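# Seat a held gear onto its shaft, meshing neighbours

## Task

The left gripper starts out holding a gear a little above the end of a shaft. Lower the gear onto that shaft until it sits fully at the bottom, level with (perpendicular to) the shaft axis, with its teeth engaged with both neighbouring gears. Forcing or wedging it too hard counts as failure.

## Robot and tools

Robot: two six-joint arms, left_arm and right_arm, each with a parallel two-finger gripper. Joint order per arm, used in every row and every per-joint list in results: waist (joint1), shoulder (joint2), elbow (joint3), wrist pitch (joint4), wrist yaw (joint5), wrist roll (joint6). Stated ranges in rad: waist -2.618 to 3.054, shoulder 0.000 to 3.142, elbow 0.000 to 3.142, wrist pitch -1.571 to 1.571, wrist yaw -1.571 to 1.571, wrist roll -2.094 to 2.094; true ends may differ by up to 0.059 rad. Only the left arm matters here; the right arm should normally get zeros for its joints and its current opening repeated.

Frames: the scene frame has its origin at table-top height midway between the arm bases, +z up, +x out over the table, left_arm toward +y. Each arm's end_effector_position (metres, the point between the finger pads, just behind the tips) and end_effector_quat_wxyz are given in that arm's own base frame. left_arm base sits near (+0.006, +0.304, -0.005), right_arm near (-0.002, -0.271, -0.001), both nearly level. Gripper fingers point along the gripper's +z; they open and close along its y. Reported poses can be a few cm off.

A row is always 14 numbers in [-1, 1]: left arm's six joint values then its opening, then the right arm's six joint values and opening. Joint values are offsets, not poses: they count from the Joint targets printed in the last result, scaled so 1.0 = 2.224 rad for waist/shoulder/elbow and 8.485 rad for the three wrist joints. So a 0.01 rad shoulder change is about 0.0045; a 0.01 rad wrist change about 0.0012. Opening is absolute: +1 fully open (about 87 mm), +0.5 about 69 mm, 0 about 43 mm, -0.5 about 18 mm, -1 closed. Sending 0 for opening means 43 mm, not 'unchanged'; resend the current value to keep the grip.

execute_actions(actions, cameras): actions is a list of actions; each action is up to 15 rows, one per 1/30 s, and a short action repeats its final row to fill 15 steps. Within an action every row counts from the targets at that action's start; a following action starts from the updated targets, so repeating an offset keeps moving. Actions asking a joint more than 0.059 rad beyond its range are refused (for both arms); a malformed one, or a bad first action, rejects the whole call. An empty list returns state and, by default, all camera images. cameras: list of names (cam_high, cam_left_wrist, cam_right_wrist), ["all"], or [].

move(target, speed, blend, opening_speed, blocking, cameras): target is one 14-number row or a list of up to 15 rows, each an offset from the current Joint targets (all rows from the same start, not chained). Joints interpolate together; speed is the top rad/s of the joint with farthest to go (0.01 to 12.57, default 0.5), one value or one per target. blend (rad) rounds corners in a list. opening_speed sets how fast the gripper command ramps (per second on the -1..+1 scale, at least 0.2). blocking=false returns after about 0.5 s while motion continues. No collision avoidance; faster contact hits harder, and aiming further past contact presses harder. The result adds a 'move:' line: done, off_target (resting over 0.035 rad from target, e.g. blocked by contact or friction), moving, held (a check withheld steps), or fault; limits=held flags withheld steps.

wait(seconds 0 to 10, cameras) lets time pass holding commands. stop(cameras) brakes a running move. zoom_image(camera, region [x0,y0,x1,y1] pixels, at most 504x504) enlarges part of the latest image of cam_high, cam_left_wrist or cam_right_wrist (each 896x504). read_manual(section) only returns licence text. finished_scene(scene) ends the scene irreversibly; call nothing after it in that reply.

Result lines: Joint positions (rad, plus gripper 0 closed to 1 open) and Joint velocities ('within noise' if still); Joint targets, the base for the next offsets; Tool commands; grip_measured, the gripper reading on the command scale (a drop toward the command means the grip slipped or the part is gone); Joint torques (includes arm weight, offset and noisy, positive toward larger angle, first three wrap at ±28 N m) — rising torque during lowering can mean the gear is binding; 'joint sent to its limit'; 'joint command not followed' (clearance check altered targets); MOTOR HOT / OVER-TEMPERATURE FAULT (arm folds and idles).

Suggested order: look first (empty actions, cameras), zoom on the gear, shaft and neighbour gears; align the gear's bore over the shaft and its face perpendicular to it; lower in small steps at low speed, checking images and torques; wiggle slightly in wrist roll if teeth do not engage rather than forcing; release by opening only once seated, then lift away gently.

Avoid: dropping the gear or releasing it while it moves, pressing it hard into the shaft or neighbour gears, hitting the table, bar, plate or rail near the bases, arms touching each other, camera cables snagging, objects leaving the table, and long stretched holds that overheat motors.

Each tool is called as name(argument=value, ...), one argument or row to a line, values as JSON.

## Session

execute_actions(
  actions=[],
)

Scene clock: 0.00 s.
left_arm: end_effector_position=(+0.2826, -0.1438, +0.1208) grip_measured=-0.512 end_effector_quat_wxyz=(-0.008, +0.859, +0.512, +0.005) | right_arm: end_effector_position=(+0.3825, +0.0000, +0.3605) grip_measured=+1.000 end_effector_quat_wxyz=(+0.707, +0.000, +0.707, +0.000)
Joint positions: left_arm=[-0.61 1.758 1.505 -1.329 -0.015 1.457 0.244] | right_arm=[0 1.047 1.047 0 0 0 1]
Joint velocities: within noise
Joint torques (N m): no reading
Heat: left arm: 30 °C; right arm: 29 °C.
Joint targets: left_arm=[-0.607 1.745 1.514 -1.335 -0.020 1.457] | right_arm=[0.000 1.042 1.060 0.010 -0.001 0.000]
Tool commands: left_gripper/opening=-1.0 right_gripper/opening=+1.0

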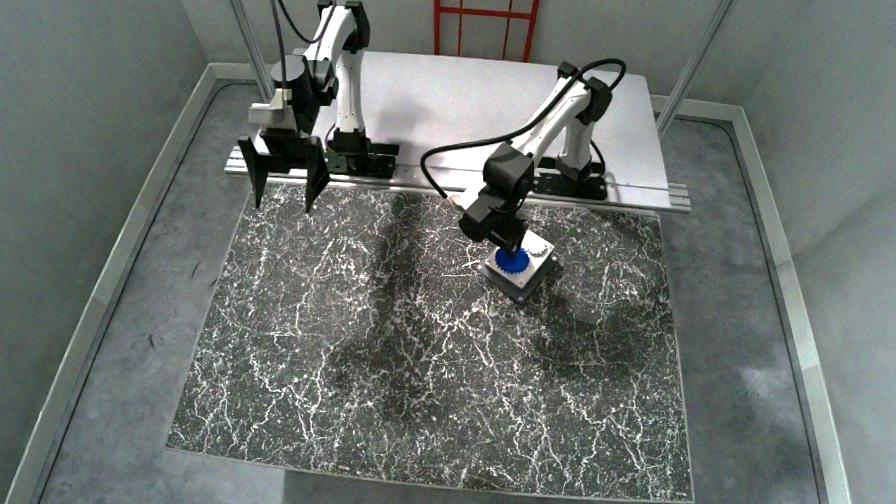

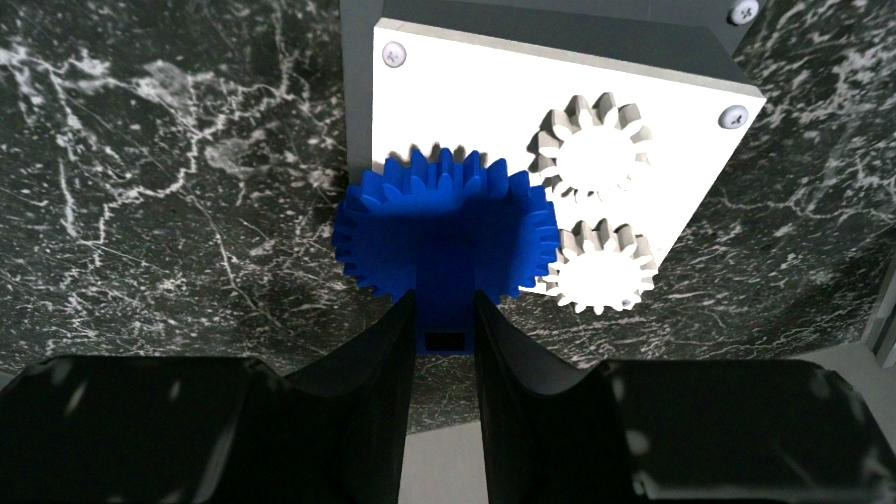

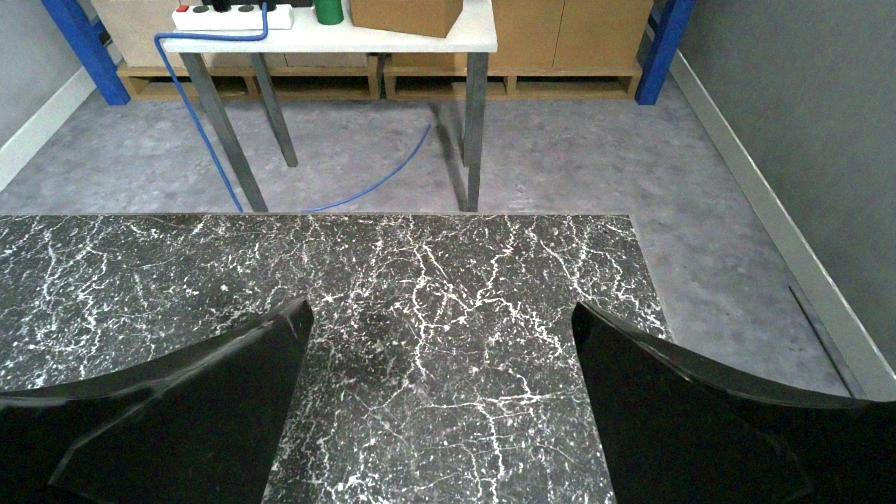

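zoom_image(
  camera="cam_left_wrist",
  region=[300, 80, 700, 380],
)

zoom_image(
  camera="cam_high",
  region=[450, 200, 590, 310],
)

Scaled by 1.260 from the camera's 896x504 image, which has a finer 1280x720 frame.

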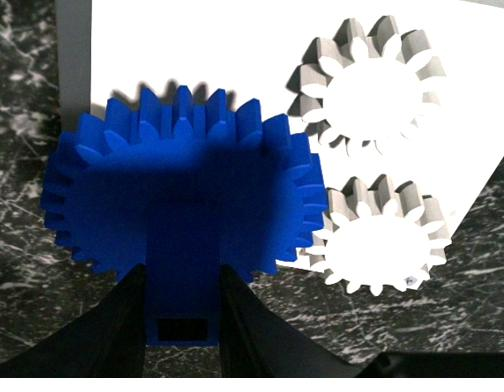

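Scaled by 3.600 from the camera's 896x504 image, which has a finer 1280x720 frame.

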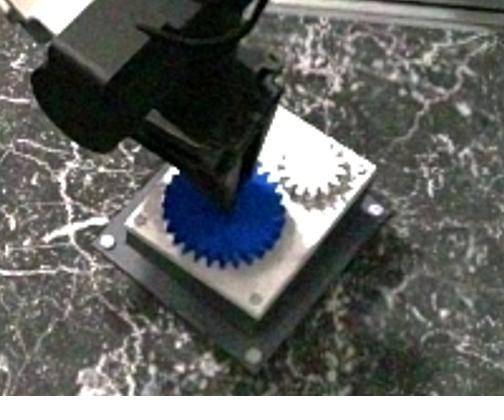

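move(
  target=[0,0,0,0,0,0,-1,0.4348,0.251,-0.3417,0.1756,0,0,1],
  speed=0.6,
  cameras=["cam_right_wrist"],
)

Scene clock: 67.53 s.
left_arm: end_effector_position=(+0.2500, -0.1257, +0.1237) grip_measured=-0.512 end_effector_quat_wxyz=(-0.102, +0.902, +0.420, -0.017) | right_arm: end_effector_position=(+0.2840, +0.2960, +0.1946) grip_measured=+1.000 end_effector_quat_wxyz=(+0.741, -0.187, +0.576, +0.290)
Joint positions: left_arm=[-0.656 1.758 1.49 -1.499 -0.064 1.608 0.244] | right_arm=[0.888 1.572 0.35 1.497 0.193 0.005 1]
Joint torques (N m): left_arm=[4.36 -7.02 6.72 1.58 0.68 -1.61] | right_arm=[6.74 -2.02 0.12 1.95 -1.93 0.02]
Heat: left arm: 35 °C; right arm: 36 °C.
Joint targets: left_arm=[-0.607 1.745 1.514 -1.334 -0.020 1.458] | right_arm=[0.967 1.600 0.300 1.500 -0.001 0.000]
move: off_target (left_arm, right_arm); left_arm: the wrist pitch is farthest, 0.164 rad from its target; right_arm: the wrist yaw is farthest, 0.194 rad from its target
camera_calibration:
cam_right_wrist: T_world_to_cam=[[0.647756, -0.760281, -0.0488318, 0.0486349], [-0.451963, -0.33189, -0.827996, 0.407923], [0.613303, 0.55841, -0.558603, -0.0856622], [0, 0, 0, 1]] pos_world=[0.205399, 0.220196, 0.292282]
Images, in order (width x height): cam_right_wrist 896x504.

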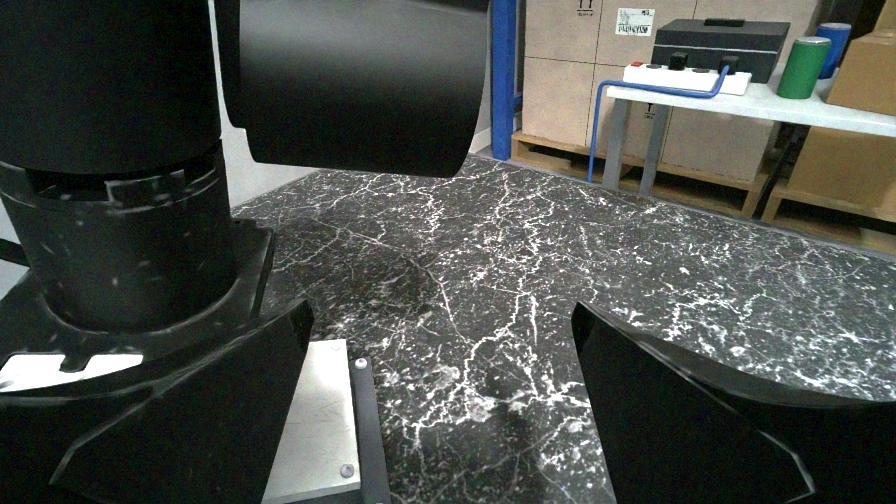

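move(
  target=[0,0,0,0,0,0,-1,-0.4348,-0.251,0.3417,-0.1756,0,0,1],
  speed=0.5,
  cameras=["all"],
)

Scene clock: 73.60 s.
left_arm: end_effector_position=(+0.2764, -0.1397, +0.1186) grip_measured=-0.512 end_effector_quat_wxyz=(-0.026, +0.864, +0.502, +0.003) | right_arm: end_effector_position=(+0.3845, +0.0007, +0.3507) grip_measured=+1.000 end_effector_quat_wxyz=(+0.700, +0.002, +0.714, +0.001)
Joint positions: left_arm=[-0.617 1.758 1.493 -1.35 -0.027 1.47 0.244] | right_arm=[0.004 1.054 1.03 0.004 0.005 0.005 1]
Joint torques (N m): left_arm=[0.84 -7.36 6.76 0.43 0.27 -0.16] | right_arm=[-0.55 -3.37 9.55 2.24 -0.11 0.04]
Heat: left arm: 36 °C; right arm: 36 °C.
Joint targets: left_arm=[-0.607 1.745 1.514 -1.334 -0.020 1.457] | right_arm=[0.000 1.042 1.060 0.010 -0.001 0.000]
move: done
camera_calibration:
cam_left_wrist: T_world_to_cam=[[-0.866917, 0.497103, 0.0366527, 0.303207], [0.324356, 0.506765, 0.798738, -0.0943039], [0.378481, 0.704328, -0.600561, 0.206394], [0, 0, 0, 1]] pos_world=[0.215327, -0.248304, 0.188163]
cam_right_wrist: T_world_to_cam=[[0.00315703, -0.999993, 0.00215027, -0.00319129], [-0.772873, -0.00380446, -0.63455, 0.539926], [0.634553, 0.00034141, -0.772879, 0.172101], [0, 0, 0, 1]] pos_world=[0.308097, -0.0011959, 0.47563]

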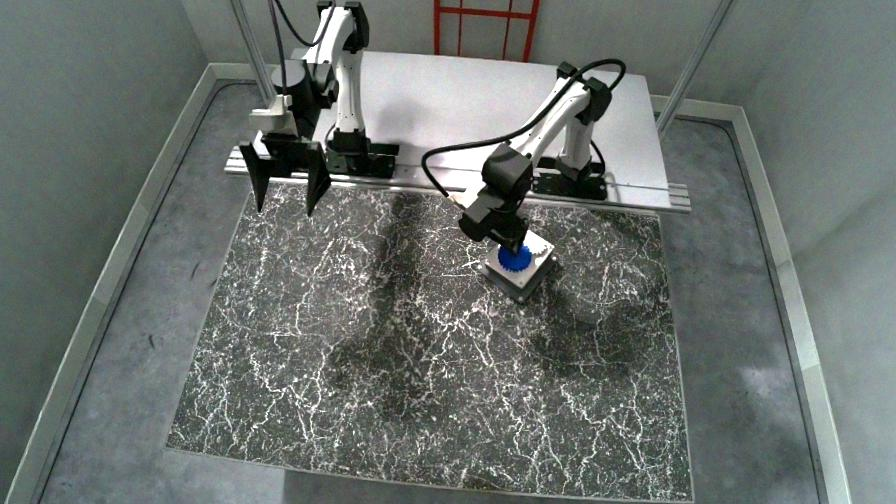

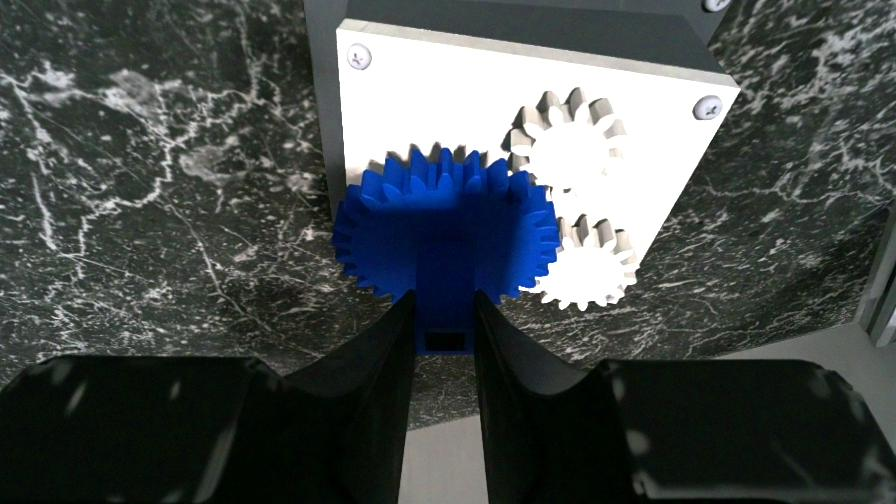

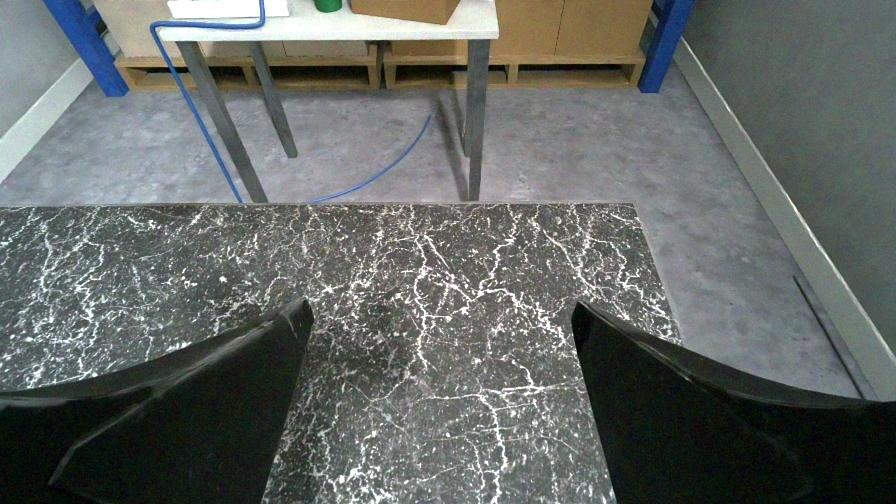

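move(
  target=[0.0045,0,0.006,0.0025,0.0014,-0.0015,-1,0,0,0,0,0,0,1],
  cameras=["cam_left_wrist"],
)

Scene clock: 81.90 s.
left_arm: end_effector_position=(+0.2839, -0.1437, +0.1206) grip_measured=-0.512 end_effector_quat_wxyz=(-0.006, +0.859, +0.512, +0.006) | right_arm: end_effector_position=(+0.3844, +0.0007, +0.3506) grip_measured=+1.000 end_effector_quat_wxyz=(+0.700, +0.002, +0.714, +0.001)
Joint positions: left_arm=[-0.608 1.758 1.505 -1.324 -0.015 1.459 0.244] | right_arm=[0.004 1.054 1.03 0.004 0.005 0.005 1]
Joint torques (N m): left_arm=[0.8 -7.38 6.78 0.46 0.27 -0.19] | right_arm=[-0.55 -3.37 9.55 2.21 -0.11 0.04]
Heat: left arm: 36 °C; right arm: 35 °C.
Joint targets: left_arm=[-0.597 1.745 1.527 -1.313 -0.008 1.445] | right_arm=[0.000 1.042 1.060 0.010 -0.001 0.000]
move: done
camera_calibration:
cam_left_wrist: T_world_to_cam=[[-0.87794, 0.478771, -0.0000300694, 0.316637], [0.293407, 0.53808, 0.790178, -0.0820405], [0.378331, 0.69372, -0.612877, 0.207677], [0, 0, 0, 1]] pos_world=[0.223489, -0.251522, 0.192117]
Images, in order (width x height): cam_left_wrist 896x504.

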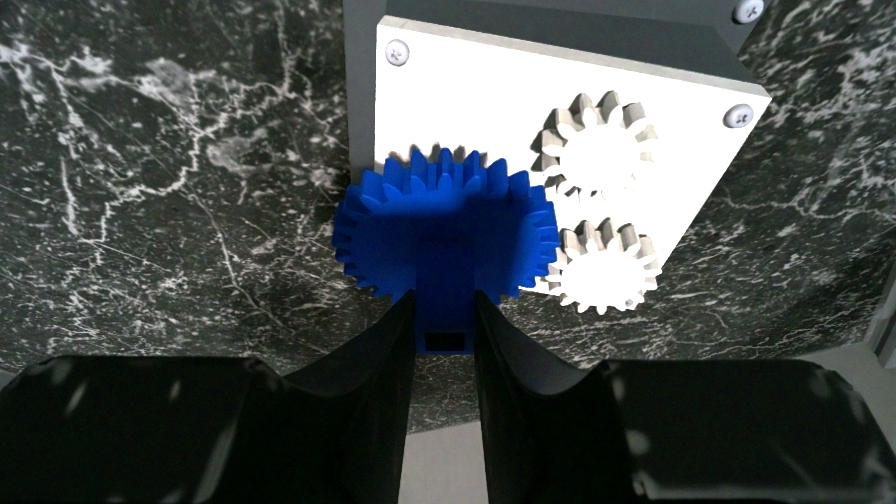

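move(
  target=[0,0,-0.007,0.00186,0,0,-1,0,0,0,0,0,0,1],
  speed=0.2,
  cameras=["cam_left_wrist"],
)

zoom_image(
  camera="cam_left_wrist",
  region=[320, 80, 680, 380],
)

Scene clock: 89.53 s.
left_arm: end_effector_position=(+0.2871, -0.1460, +0.1206) grip_measured=-0.512 end_effector_quat_wxyz=(+0.001, +0.859, +0.512, +0.009) | right_arm: end_effector_position=(+0.3844, +0.0007, +0.3506) grip_measured=+1.000 end_effector_quat_wxyz=(+0.700, +0.002, +0.714, +0.001)
Joint positions: left_arm=[-0.608 1.758 1.505 -1.308 -0.015 1.458 0.244] | right_arm=[0.004 1.054 1.03 0.004 0.005 0.005 1]
Joint torques (N m): left_arm=[0.77 -7.42 5.78 0.45 0.27 -0.16] | right_arm=[-0.55 -3.37 9.55 2.21 -0.11 0.04]
Heat: left arm: 36 °C; right arm: 35 °C.
Joint targets: left_arm=[-0.597 1.745 1.512 -1.297 -0.008 1.445] | right_arm=[0.000 1.042 1.060 0.010 -0.001 0.000]
move: done
camera_calibration:
cam_left_wrist: T_world_to_cam=[[-0.878039, 0.478335, -0.0155641, 0.322294], [0.28321, 0.54553, 0.78879, -0.0775135], [0.385797, 0.68818, -0.614466, 0.205294], [0, 0, 0, 1]] pos_world=[0.225738, -0.253158, 0.192305]
Images, in order (width x height): cam_left_wrist 896x504.

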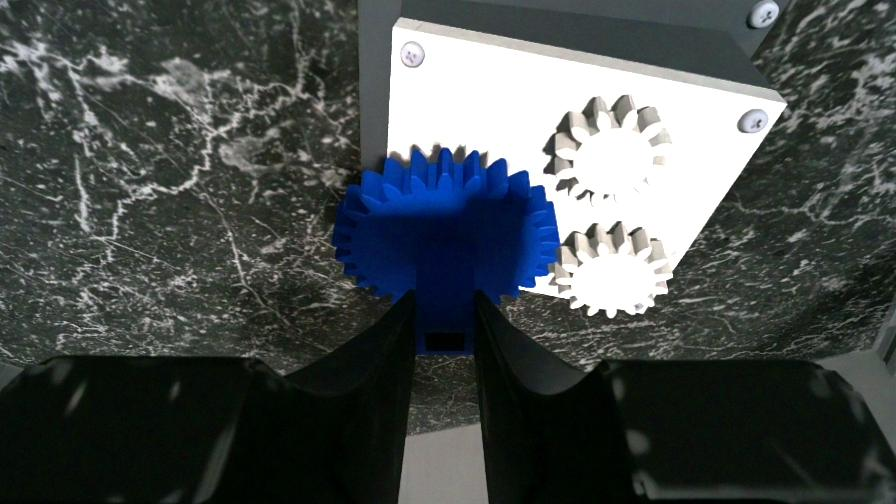

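Scaled by 1.400 from the camera's 896x504 image, which has a finer 1280x720 frame.

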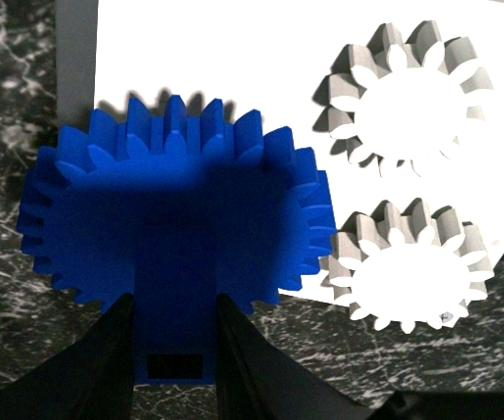

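move(
  target=[0,0,-0.007,0,0,0,-1,0,0,0,0,0,0,1],
  speed=0.2,
)

move(
  target=[0,0,-0.0045,0,0,0,-1,0,0,0,0,0,0,1],
  speed=0.2,
)

Scene clock: 96.37 s.
left_arm: end_effector_position=(+0.2872, -0.1460, +0.1206) grip_measured=-0.512 end_effector_quat_wxyz=(+0.001, +0.859, +0.512, +0.009) | right_arm: end_effector_position=(+0.3844, +0.0007, +0.3506) grip_measured=+1.000 end_effector_quat_wxyz=(+0.700, +0.002, +0.714, +0.001)
Joint positions: left_arm=[-0.608 1.758 1.505 -1.308 -0.015 1.458 0.244] | right_arm=[0.004 1.054 1.03 0.004 0.005 0.005 1]
Joint torques (N m): left_arm=[0.75 -7.39 4.45 0.51 0.26 -0.18] | right_arm=[-0.57 -3.36 9.55 2.21 -0.11 0.04]
Heat: left arm: 36 °C; right arm: 35 °C.
Joint targets: left_arm=[-0.597 1.745 1.496 -1.297 -0.008 1.445] | right_arm=[0.000 1.042 1.060 0.010 -0.001 0.000]
move: done

Scene clock: 97.07 s.
left_arm: end_effector_position=(+0.2860, -0.1453, +0.1190) grip_measured=-0.512 end_effector_quat_wxyz=(-0.001, +0.859, +0.512, +0.008) | right_arm: end_effector_position=(+0.3844, +0.0007, +0.3506) grip_measured=+1.000 end_effector_quat_wxyz=(+0.700, +0.002, +0.714, +0.001)
Joint positions: left_arm=[-0.608 1.758 1.498 -1.307 -0.015 1.458 0.244] | right_arm=[0.004 1.054 1.03 0.004 0.005 0.005 1]
Joint torques (N m): left_arm=[0.84 -7.39 4.14 0.47 0.25 -0.18] | right_arm=[-0.55 -3.37 9.55 2.21 -0.11 0.04]
Heat: left arm: 36 °C; right arm: 35 °C.
Joint targets: left_arm=[-0.597 1.745 1.486 -1.298 -0.008 1.445] | right_arm=[0.000 1.042 1.060 0.010 -0.001 0.000]
move: done

move(
  target=[0,0,-0.0081,0.0004,0,0,-1,0,0,0,0,0,0,1],
  speed=0.1,
  cameras=["cam_left_wrist","cam_high"],
)

zoom_image(
  camera="cam_left_wrist",
  region=[320, 80, 680, 380],
)

zoom_image(
  camera="cam_high",
  region=[450, 200, 590, 310],
)

Scene clock: 106.20 s.
left_arm: end_effector_position=(+0.2857, -0.1450, +0.1183) grip_measured=-0.512 end_effector_quat_wxyz=(-0.001, +0.859, +0.512, +0.008) | right_arm: end_effector_position=(+0.3844, +0.0007, +0.3506) grip_measured=+1.000 end_effector_quat_wxyz=(+0.700, +0.002, +0.714, +0.001)
Joint positions: left_arm=[-0.608 1.756 1.493 -1.303 -0.015 1.458 0.244] | right_arm=[0.004 1.054 1.03 0.004 0.005 0.005 1]
Joint torques (N m): left_arm=[0.79 -7.2 3.21 0.46 0.28 -0.18] | right_arm=[-0.55 -3.37 9.55 2.21 -0.11 0.04]
Heat: left arm: 37 °C; right arm: 35 °C.
Joint targets: left_arm=[-0.597 1.745 1.468 -1.294 -0.008 1.445] | right_arm=[0.000 1.042 1.060 0.010 -0.001 0.000]
move: done
camera_calibration:
cam_left_wrist: T_world_to_cam=[[-0.878065, 0.478405, -0.0114028, 0.320125], [0.285944, 0.543631, 0.789114, -0.076904], [0.383715, 0.689634, -0.61414, 0.204467], [0, 0, 0, 1]] pos_world=[0.224624, -0.252349, 0.189908]
Images, in order (width x height): cam_high 896x504, cam_left_wrist 896x504.

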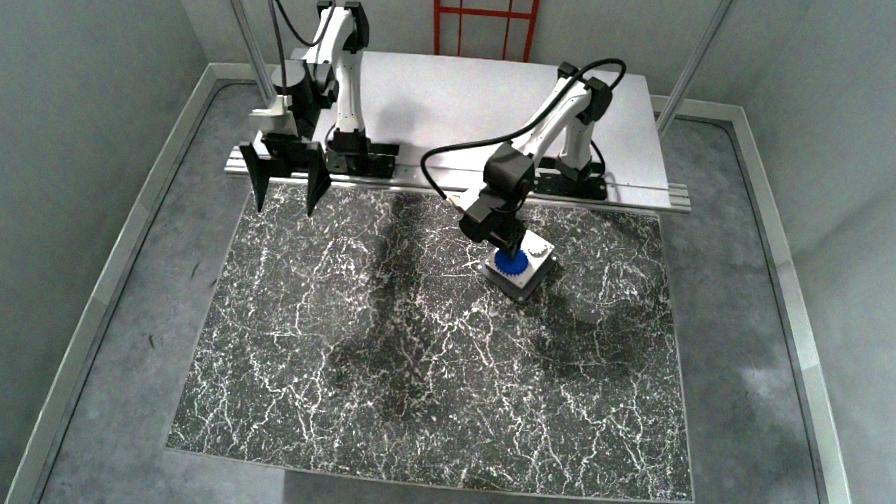

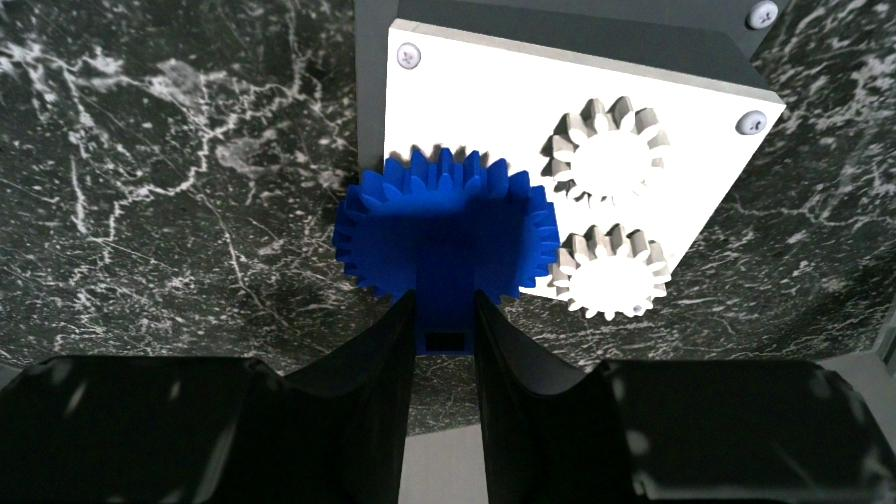

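Scaled by 1.400 from the camera's 896x504 image, which has a finer 1280x720 frame.

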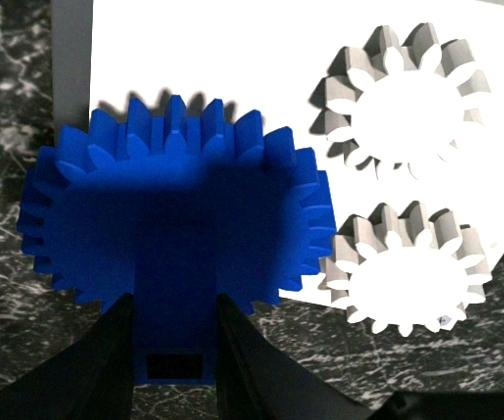

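Scaled by 3.600 from the camera's 896x504 image, which has a finer 1280x720 frame.

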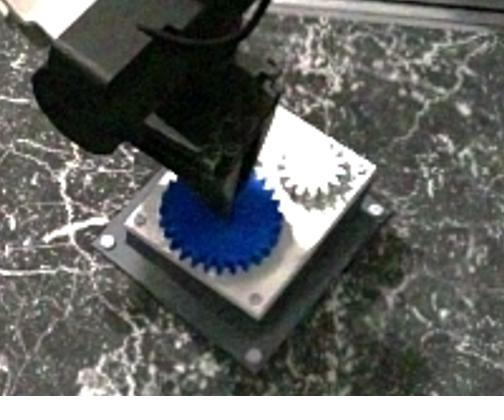

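move(
  target=[0,0,0,-0.0017,0,0,-1,0,0,0,0,0,0,1],
  speed=0.02,
)

Scene clock: 111.37 s.
left_arm: end_effector_position=(+0.2857, -0.1450, +0.1183) grip_measured=-0.512 end_effector_quat_wxyz=(-0.001, +0.859, +0.512, +0.008) | right_arm: end_effector_position=(+0.3844, +0.0007, +0.3506) grip_measured=+1.000 end_effector_quat_wxyz=(+0.700, +0.002, +0.714, +0.001)
Joint positions: left_arm=[-0.608 1.756 1.493 -1.303 -0.015 1.458 0.244] | right_arm=[0.004 1.054 1.03 0.004 0.005 0.005 1]
Joint torques (N m): left_arm=[0.8 -7.24 3.19 0.33 0.27 -0.17] | right_arm=[-0.57 -3.37 9.55 2.21 -0.11 0.04]
Heat: left arm: 37 °C; right arm: 35 °C.
Joint targets: left_arm=[-0.597 1.745 1.468 -1.309 -0.008 1.445] | right_arm=[0.000 1.042 1.060 0.010 -0.001 0.000]
move: done

move(
  target=[0,0,0,-0.0015,0,0,-1,0,0,0,0,0,0,1],
  speed=0.02,
)

move(
  target=[0,0,0,-0.001,0,0,-1,0,0,0,0,0,0,1],
  speed=0.02,
)

Scene clock: 116.33 s.
left_arm: end_effector_position=(+0.2857, -0.1450, +0.1183) grip_measured=-0.512 end_effector_quat_wxyz=(-0.001, +0.859, +0.512, +0.008) | right_arm: end_effector_position=(+0.3844, +0.0007, +0.3506) grip_measured=+1.000 end_effector_quat_wxyz=(+0.700, +0.002, +0.714, +0.001)
Joint positions: left_arm=[-0.608 1.756 1.493 -1.303 -0.015 1.458 0.244] | right_arm=[0.004 1.054 1.03 0.004 0.005 0.005 1]
Joint torques (N m): left_arm=[0.77 -7.19 3.18 0.21 0.26 -0.19] | right_arm=[-0.57 -3.37 9.55 2.21 -0.11 0.04]
Heat: left arm: 37 °C; right arm: 35 °C.
Joint targets: left_arm=[-0.597 1.745 1.468 -1.321 -0.008 1.445] | right_arm=[0.000 1.042 1.060 0.010 -0.001 0.000]
move: done

Scene clock: 117.03 s.
left_arm: end_effector_position=(+0.2856, -0.1450, +0.1183) grip_measured=-0.512 end_effector_quat_wxyz=(-0.001, +0.859, +0.512, +0.008) | right_arm: end_effector_position=(+0.3844, +0.0007, +0.3506) grip_measured=+1.000 end_effector_quat_wxyz=(+0.700, +0.002, +0.714, +0.001)
Joint positions: left_arm=[-0.608 1.756 1.493 -1.303 -0.015 1.458 0.244] | right_arm=[0.004 1.054 1.03 0.004 0.005 0.005 1]
Joint torques (N m): left_arm=[0.8 -7.17 3.12 0.12 0.26 -0.17] | right_arm=[-0.55 -3.37 9.55 2.21 -0.11 0.04]
Heat: left arm: 37 °C; right arm: 35 °C.
Joint targets: left_arm=[-0.597 1.745 1.468 -1.330 -0.008 1.445] | right_arm=[0.000 1.042 1.060 0.010 -0.001 0.000]
move: done

move(
  target=[
    [0,0,0.0414,-0.0035,0,0,-1,0,0,0,0,0,0,1],
    [0.081,0,0.0414,-0.0035,0,0,-1,0,0,0,0,0,0,1],
  ],
  speed=0.3,
  cameras=["cam_left_wrist","cam_high"],
)

zoom_image(
  camera="cam_left_wrist",
  region=[320, 0, 720, 250],
)

zoom_image(
  camera="cam_high",
  region=[450, 200, 590, 310],
)

Scene clock: 151.70 s.
left_arm: end_effector_position=(+0.3095, -0.0917, +0.1298) grip_measured=-0.512 end_effector_quat_wxyz=(+0.004, +0.808, +0.589, +0.009) | right_arm: end_effector_position=(+0.3844, +0.0007, +0.3505) grip_measured=+1.000 end_effector_quat_wxyz=(+0.700, +0.002, +0.714, +0.001)
Joint positions: left_arm=[-0.423 1.756 1.539 -1.339 -0.012 1.458 0.244] | right_arm=[0.004 1.054 1.03 0.003 0.005 0.005 1]
Joint torques (N m): left_arm=[0.44 -7.17 6.89 0.21 0.14 -0.17] | right_arm=[-0.57 -3.37 9.55 2.21 -0.12 0.04]
Heat: left arm: 37 °C; right arm: 36 °C.
Joint targets: left_arm=[-0.417 1.745 1.560 -1.359 -0.008 1.445] | right_arm=[0.000 1.042 1.060 0.009 -0.001 0.000]
move: done
camera_calibration:
cam_left_wrist: T_world_to_cam=[[-0.950939, 0.308648, -0.0212299, 0.323954], [0.174836, 0.592744, 0.786185, -0.0825629], [0.255238, 0.743902, -0.617627, 0.210821], [0, 0, 0, 1]] pos_world=[0.268686, -0.20788, 0.201996]
Images, in order (width x height): cam_high 896x504, cam_left_wrist 896x504.

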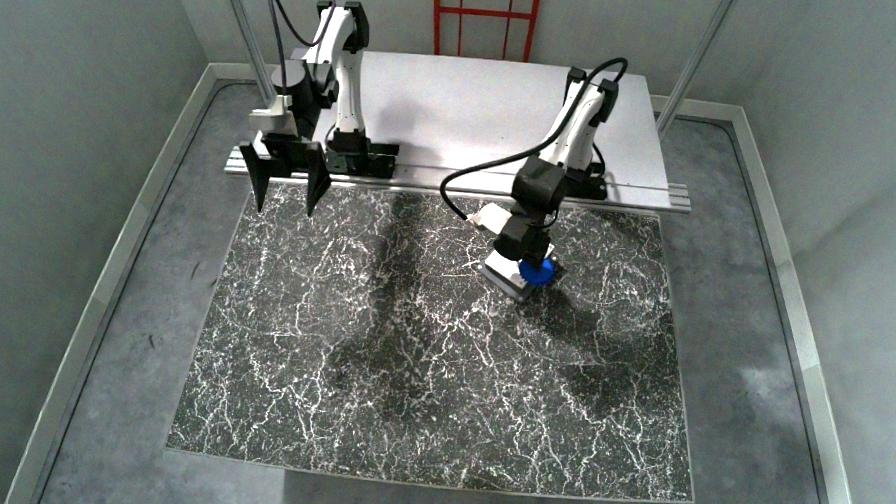

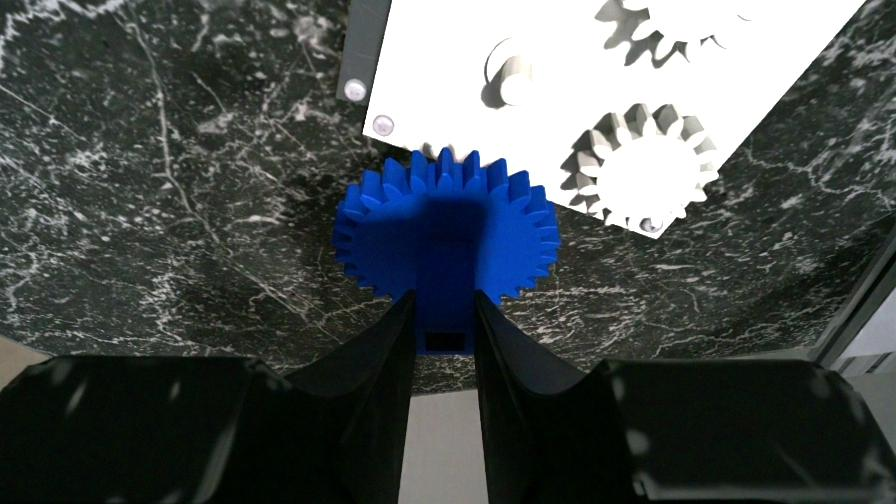

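Scaled by 1.260 from the camera's 896x504 image, which has a finer 1280x720 frame.

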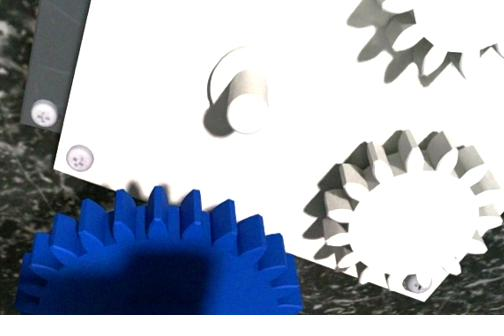

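Scaled by 3.600 from the camera's 896x504 image, which has a finer 1280x720 frame.

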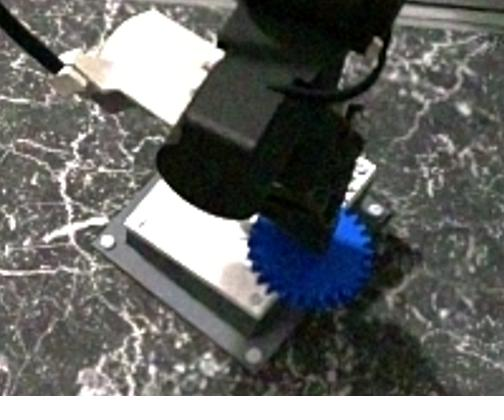

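move(
  target=[0,0,0.0526,-0.0138,0,0,-1,0,0,0,0,0,0,1],
  speed=0.3,
  cameras=["cam_left_wrist"],
)

zoom_image(
  camera="cam_left_wrist",
  region=[320, 0, 720, 250],
)

Scene clock: 188.30 s.
left_arm: end_effector_position=(+0.3072, -0.0908, +0.1590) grip_measured=-0.512 end_effector_quat_wxyz=(+0.004, +0.808, +0.589, +0.008) | right_arm: end_effector_position=(+0.3844, +0.0007, +0.3505) grip_measured=+1.000 end_effector_quat_wxyz=(+0.700, +0.002, +0.714, +0.001)
Joint positions: left_arm=[-0.423 1.756 1.656 -1.456 -0.011 1.458 0.244] | right_arm=[0.004 1.054 1.03 0.003 0.005 0.005 1]
Joint torques (N m): left_arm=[0.46 -7.09 6.76 0.19 0.21 -0.17] | right_arm=[-0.55 -3.37 9.55 2.21 -0.11 0.04]
Heat: left arm: 37 °C; right arm: 37 °C.
Joint targets: left_arm=[-0.417 1.745 1.677 -1.476 -0.008 1.445] | right_arm=[0.000 1.042 1.060 0.009 -0.001 0.000]
move: done
camera_calibration:
cam_left_wrist: T_world_to_cam=[[-0.950954, 0.308633, -0.0207739, 0.322005], [0.17535, 0.593172, 0.785748, -0.105674], [0.254831, 0.743568, -0.618198, 0.229008], [0, 0, 0, 1]] pos_world=[0.266384, -0.206982, 0.231295]
Images, in order (width x height): cam_left_wrist 896x504.

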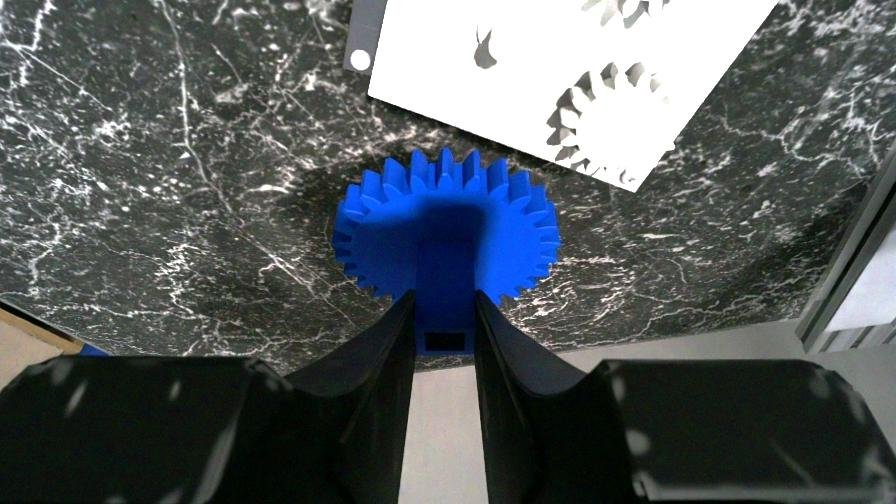

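Scaled by 1.260 from the camera's 896x504 image, which has a finer 1280x720 frame.

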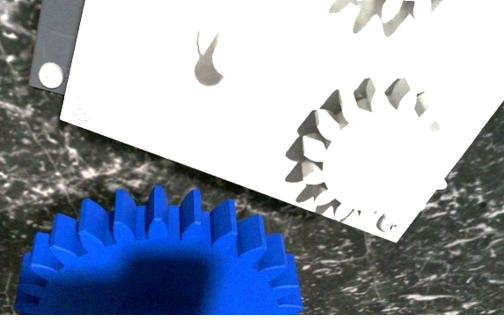

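move(
  target=[0.13,0,0,0,0,0,-1,0,0,0,0,0,0,1],
  speed=0.4,
  cameras=["cam_high"],
)

zoom_image(
  camera="cam_high",
  region=[450, 200, 590, 310],
)

Scene clock: 222.50 s.
left_arm: end_effector_position=(+0.3198, +0.0002, +0.1589) grip_measured=-0.512 end_effector_quat_wxyz=(+0.002, +0.714, +0.700, +0.007) | right_arm: end_effector_position=(+0.3844, +0.0007, +0.3505) grip_measured=+1.000 end_effector_quat_wxyz=(+0.700, +0.002, +0.714, +0.001)
Joint positions: left_arm=[-0.134 1.756 1.656 -1.457 -0.009 1.458 0.244] | right_arm=[0.004 1.054 1.03 0.003 0.005 0.005 1]
Joint torques (N m): left_arm=[0.39 -7.17 6.8 0.22 0.25 -0.15] | right_arm=[-0.57 -3.37 9.55 2.21 -0.11 0.04]
Heat: left arm: 37 °C; right arm: 37 °C.
Joint targets: left_arm=[-0.128 1.745 1.677 -1.476 -0.008 1.445] | right_arm=[0.000 1.042 1.060 0.010 -0.001 0.000]
move: done
Images, in order (width x height): cam_high 896x504.

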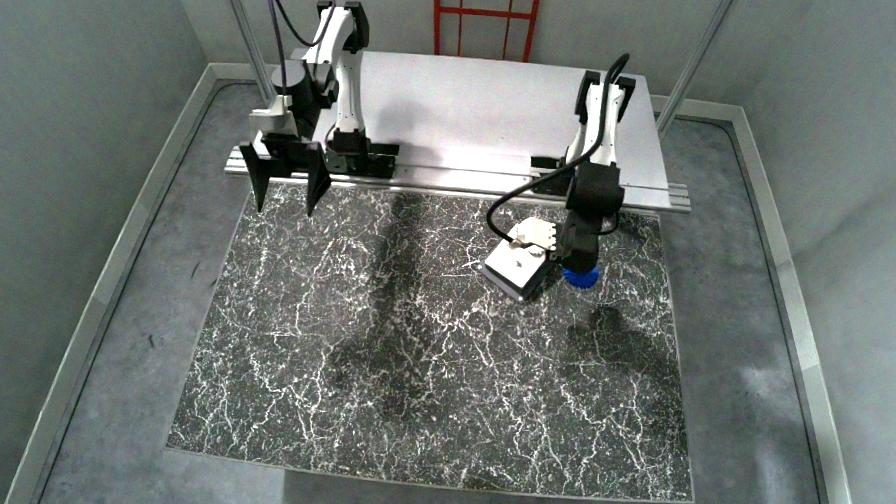

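Scaled by 3.600 from the camera's 896x504 image, which has a finer 1280x720 frame.

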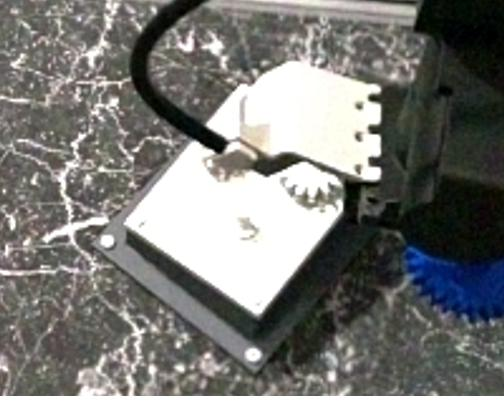

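move(
  target=[-0.1987,-0.0427,-0.0733,0.0111,0.0045,0,-1,0,0,0,0,0,0,1],
  speed=0.4,
  cameras=["cam_left_wrist","cam_high"],
)

zoom_image(
  camera="cam_high",
  region=[450, 200, 590, 310],
)

Scene clock: 268.80 s.
left_arm: end_effector_position=(+0.2727, -0.1307, +0.1431) grip_measured=-0.512 end_effector_quat_wxyz=(+0.009, +0.849, +0.529, -0.010) | right_arm: end_effector_position=(+0.3844, +0.0007, +0.3505) grip_measured=+1.000 end_effector_quat_wxyz=(+0.700, +0.002, +0.714, +0.001)
Joint positions: left_arm=[-0.569 1.689 1.52 -1.393 0.025 1.458 0.244] | right_arm=[0.004 1.054 1.03 0.003 0.005 0.005 1]
Joint torques (N m): left_arm=[-0.24 -8.85 4.67 0.48 0.28 -0.17] | right_arm=[-0.55 -3.37 9.55 2.21 -0.11 0.04]
Heat: left arm: 37 °C; right arm: 38 °C.
Joint targets: left_arm=[-0.570 1.650 1.514 -1.383 0.030 1.445] | right_arm=[0.000 1.042 1.060 0.010 -0.001 0.000]
move: off_target (left_arm); left_arm: the shoulder is farthest, 0.039 rad from its target
camera_calibration:
cam_left_wrist: T_world_to_cam=[[-0.896091, 0.443742, -0.0107037, 0.30245], [0.279218, 0.582268, 0.763545, -0.0900419], [0.34505, 0.681217, -0.645665, 0.228863], [0, 0, 0, 1]] pos_world=[0.217195, -0.237687, 0.219757]
Images, in order (width x height): cam_high 896x504, cam_left_wrist 896x504.

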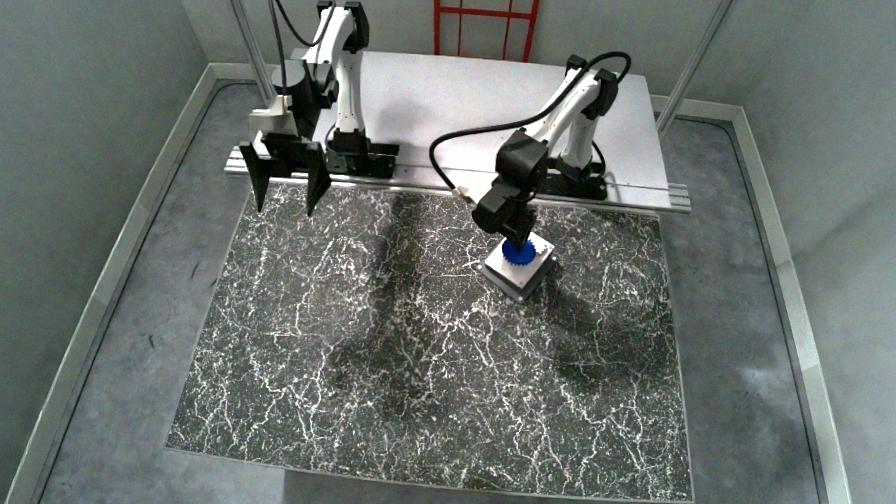

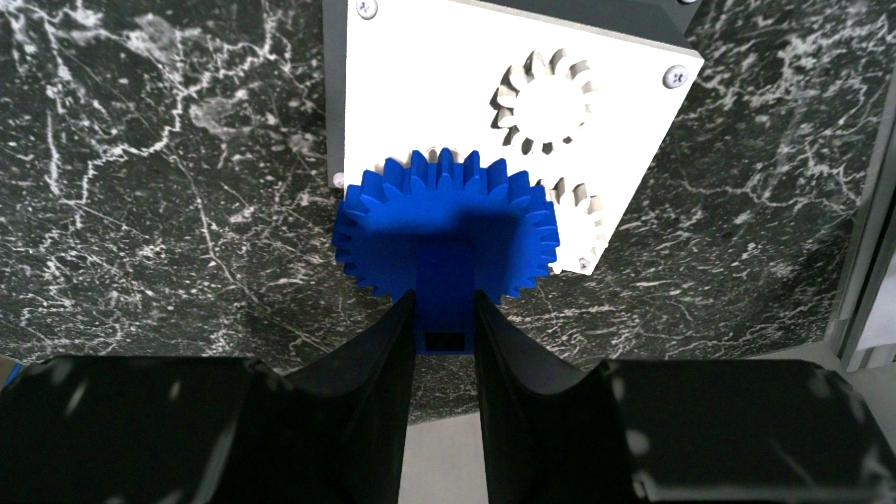

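Scaled by 3.600 from the camera's 896x504 image, which has a finer 1280x720 frame.

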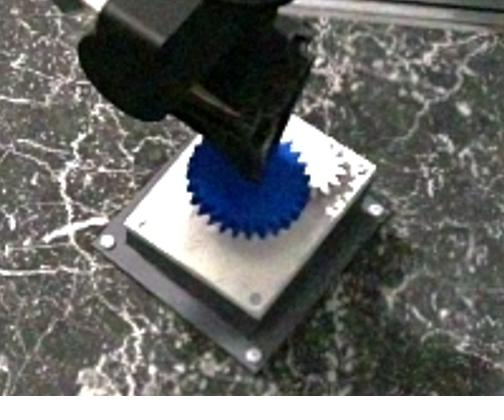

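move(
  target=[0.0054,-0.0072,-0.0472,0.0133,0,0,-1,0,0,0,0,0,0,1],
  speed=0.15,
  cameras=["cam_left_wrist","cam_high"],
)

zoom_image(
  camera="cam_high",
  region=[450, 200, 590, 310],
)

zoom_image(
  camera="cam_left_wrist",
  region=[320, 30, 680, 330],
)

Scene clock: 317.33 s.
left_arm: end_effector_position=(+0.2750, -0.1320, +0.1217) grip_measured=-0.512 end_effector_quat_wxyz=(+0.021, +0.848, +0.529, -0.004) | right_arm: end_effector_position=(+0.3844, +0.0007, +0.3505) grip_measured=+1.000 end_effector_quat_wxyz=(+0.700, +0.002, +0.714, +0.001)
Joint positions: left_arm=[-0.569 1.672 1.416 -1.281 0.025 1.457 0.244] | right_arm=[0.004 1.054 1.03 0.003 0.005 0.005 1]
Joint torques (N m): left_arm=[0.8 -8.73 4.56 0.58 0.29 -0.15] | right_arm=[-0.55 -3.37 9.55 2.21 -0.11 0.04]
Heat: left arm: 41 °C; right arm: 39 °C.
Joint targets: left_arm=[-0.558 1.634 1.409 -1.269 0.030 1.445] | right_arm=[0.000 1.042 1.060 0.010 -0.001 0.000]
move: off_target (left_arm); left_arm: the shoulder is farthest, 0.038 rad from its target
camera_calibration:
cam_left_wrist: T_world_to_cam=[[-0.895918, 0.44275, -0.036108, 0.307723], [0.262358, 0.592976, 0.76128, -0.06729], [0.358468, 0.672572, -0.647417, 0.210533], [0, 0, 0, 1]] pos_world=[0.217879, -0.237941, 0.19864]
Images, in order (width x height): cam_high 896x504, cam_left_wrist 896x504.

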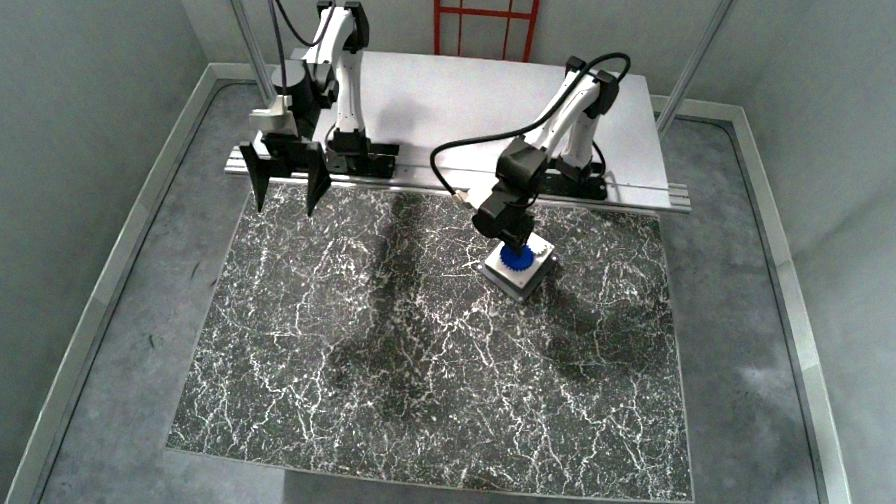

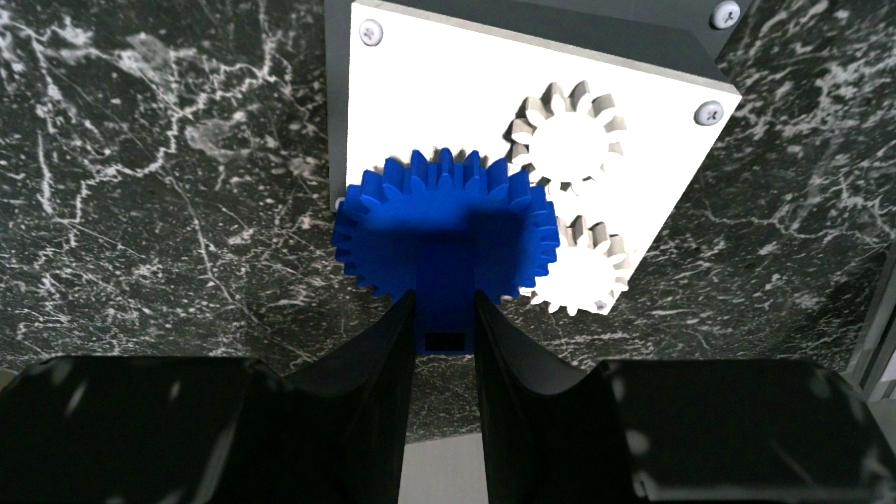

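Scaled by 3.600 from the camera's 896x504 image, which has a finer 1280x720 frame.

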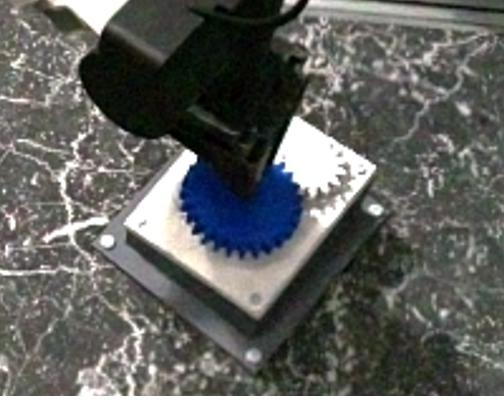

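Scaled by 1.400 from the camera's 896x504 image, which has a finer 1280x720 frame.

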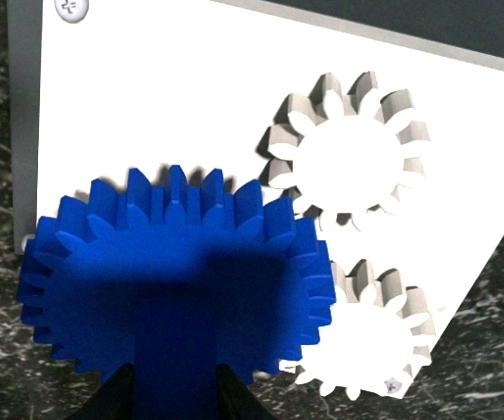

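move(
  target=[0,0,-0.0108,0.0022,0,0,-1,0,0,0,0,0,0,1],
  speed=0.1,
)

Scene clock: 325.97 s.
left_arm: end_effector_position=(+0.2744, -0.1317, +0.1205) grip_measured=-0.512 end_effector_quat_wxyz=(+0.025, +0.848, +0.529, -0.002) | right_arm: end_effector_position=(+0.3844, +0.0007, +0.3505) grip_measured=+1.000 end_effector_quat_wxyz=(+0.700, +0.002, +0.714, +0.001)
Joint positions: left_arm=[-0.569 1.661 1.399 -1.265 0.025 1.457 0.244] | right_arm=[0.004 1.054 1.03 0.003 0.005 0.005 1]
Joint torques (N m): left_arm=[0.81 -7.8 4.05 0.6 0.26 -0.16] | right_arm=[-0.55 -3.37 9.55 2.21 -0.11 0.04]
Heat: left arm: 41 °C; right arm: 39 °C.
Joint targets: left_arm=[-0.558 1.634 1.385 -1.251 0.030 1.445] | right_arm=[0.000 1.042 1.060 0.010 -0.001 0.000]
move: done

wait(
  seconds=0.1,
  cameras=["cam_left_wrist"],
)

zoom_image(
  camera="cam_left_wrist",
  region=[440, 90, 640, 320],
)

Scene clock: 356.50 s.
left_arm: end_effector_position=(+0.2744, -0.1317, +0.1205) grip_measured=-0.512 end_effector_quat_wxyz=(+0.025, +0.848, +0.529, -0.002) | right_arm: end_effector_position=(+0.3844, +0.0007, +0.3505) grip_measured=+1.000 end_effector_quat_wxyz=(+0.700, +0.002, +0.714, +0.001)
Joint positions: left_arm=[-0.569 1.661 1.399 -1.265 0.025 1.457 0.244] | right_arm=[0.004 1.054 1.03 0.003 0.005 0.005 1]
Joint torques (N m): left_arm=[0.92 -7.69 3.99 0.6 0.27 -0.15] | right_arm=[-0.55 -3.37 9.55 2.21 -0.11 0.04]
Heat: left arm: 40 °C; right arm: 39 °C.
Joint targets: left_arm=[-0.558 1.634 1.385 -1.251 0.030 1.445] | right_arm=[0.000 1.042 1.060 0.010 -0.001 0.000]
Tool commands: left_gripper/opening=-1.0 right_gripper/opening=+1.0
wait: 0.10 s; at rest from the start
camera_calibration:
cam_left_wrist: T_world_to_cam=[[-0.895594, 0.442525, -0.0456435, 0.308091], [0.256214, 0.596949, 0.760267, -0.0639941], [0.363684, 0.669196, -0.648005, 0.207899], [0, 0, 0, 1]] pos_world=[0.216711, -0.237262, 0.197434]
Images, in order (width x height): cam_left_wrist 896x504.

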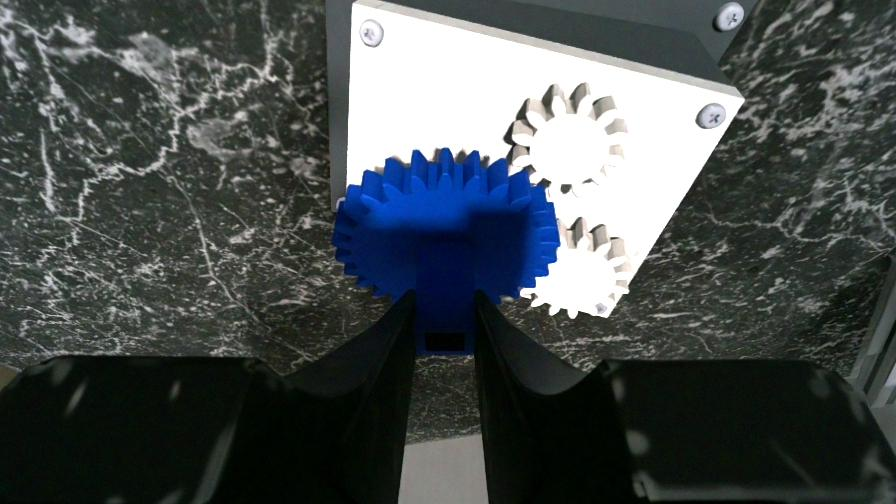

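Scaled by 2.191 from the camera's 896x504 image, which has a finer 1280x720 frame.

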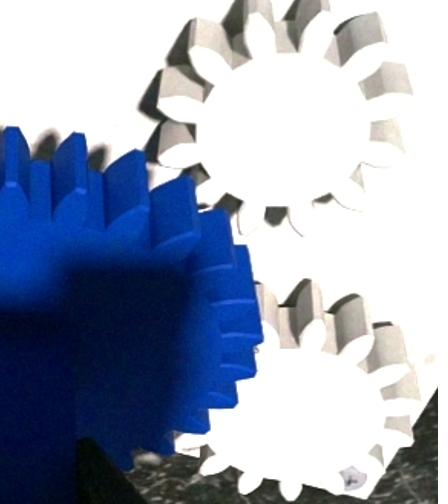

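move(
  target=[
    [0.006,0,-0.003,0,0,0,-1,0,0,0,0,0,0,1],
    [0.006,0,-0.003,0.0018,0,0,-1,0,0,0,0,0,0,1],
    [-0.012,0,-0.003,0.0018,0,0,-1,0,0,0,0,0,0,1],
    [-0.012,0,-0.003,-0.0018,0,0,-1,0,0,0,0,0,0,1],
    [0.006,0,-0.003,-0.0018,0,0,-1,0,0,0,0,0,0,1],
  ],
  speed=0.06,
  blend=0.001,
)

Scene clock: 392.13 s.
left_arm: end_effector_position=(+0.2769, -0.1293, +0.1206) grip_measured=-0.512 end_effector_quat_wxyz=(+0.030, +0.845, +0.534, +0.001) | right_arm: end_effector_position=(+0.3844, +0.0007, +0.3504) grip_measured=+1.000 end_effector_quat_wxyz=(+0.700, +0.002, +0.714, +0.001)
Joint positions: left_arm=[-0.558 1.655 1.392 -1.253 0.025 1.457 0.244] | right_arm=[0.004 1.054 1.03 0.003 0.005 0.005 1]
Joint torques (N m): left_arm=[1.05 -7.16 4.21 0.35 0.26 -0.15] | right_arm=[-0.57 -3.37 9.54 2.21 -0.11 0.04]
Heat: left arm: 40 °C; right arm: 40 °C.
Joint targets: left_arm=[-0.545 1.634 1.378 -1.266 0.030 1.445] | right_arm=[0.000 1.042 1.060 0.010 -0.001 0.000]
move: done


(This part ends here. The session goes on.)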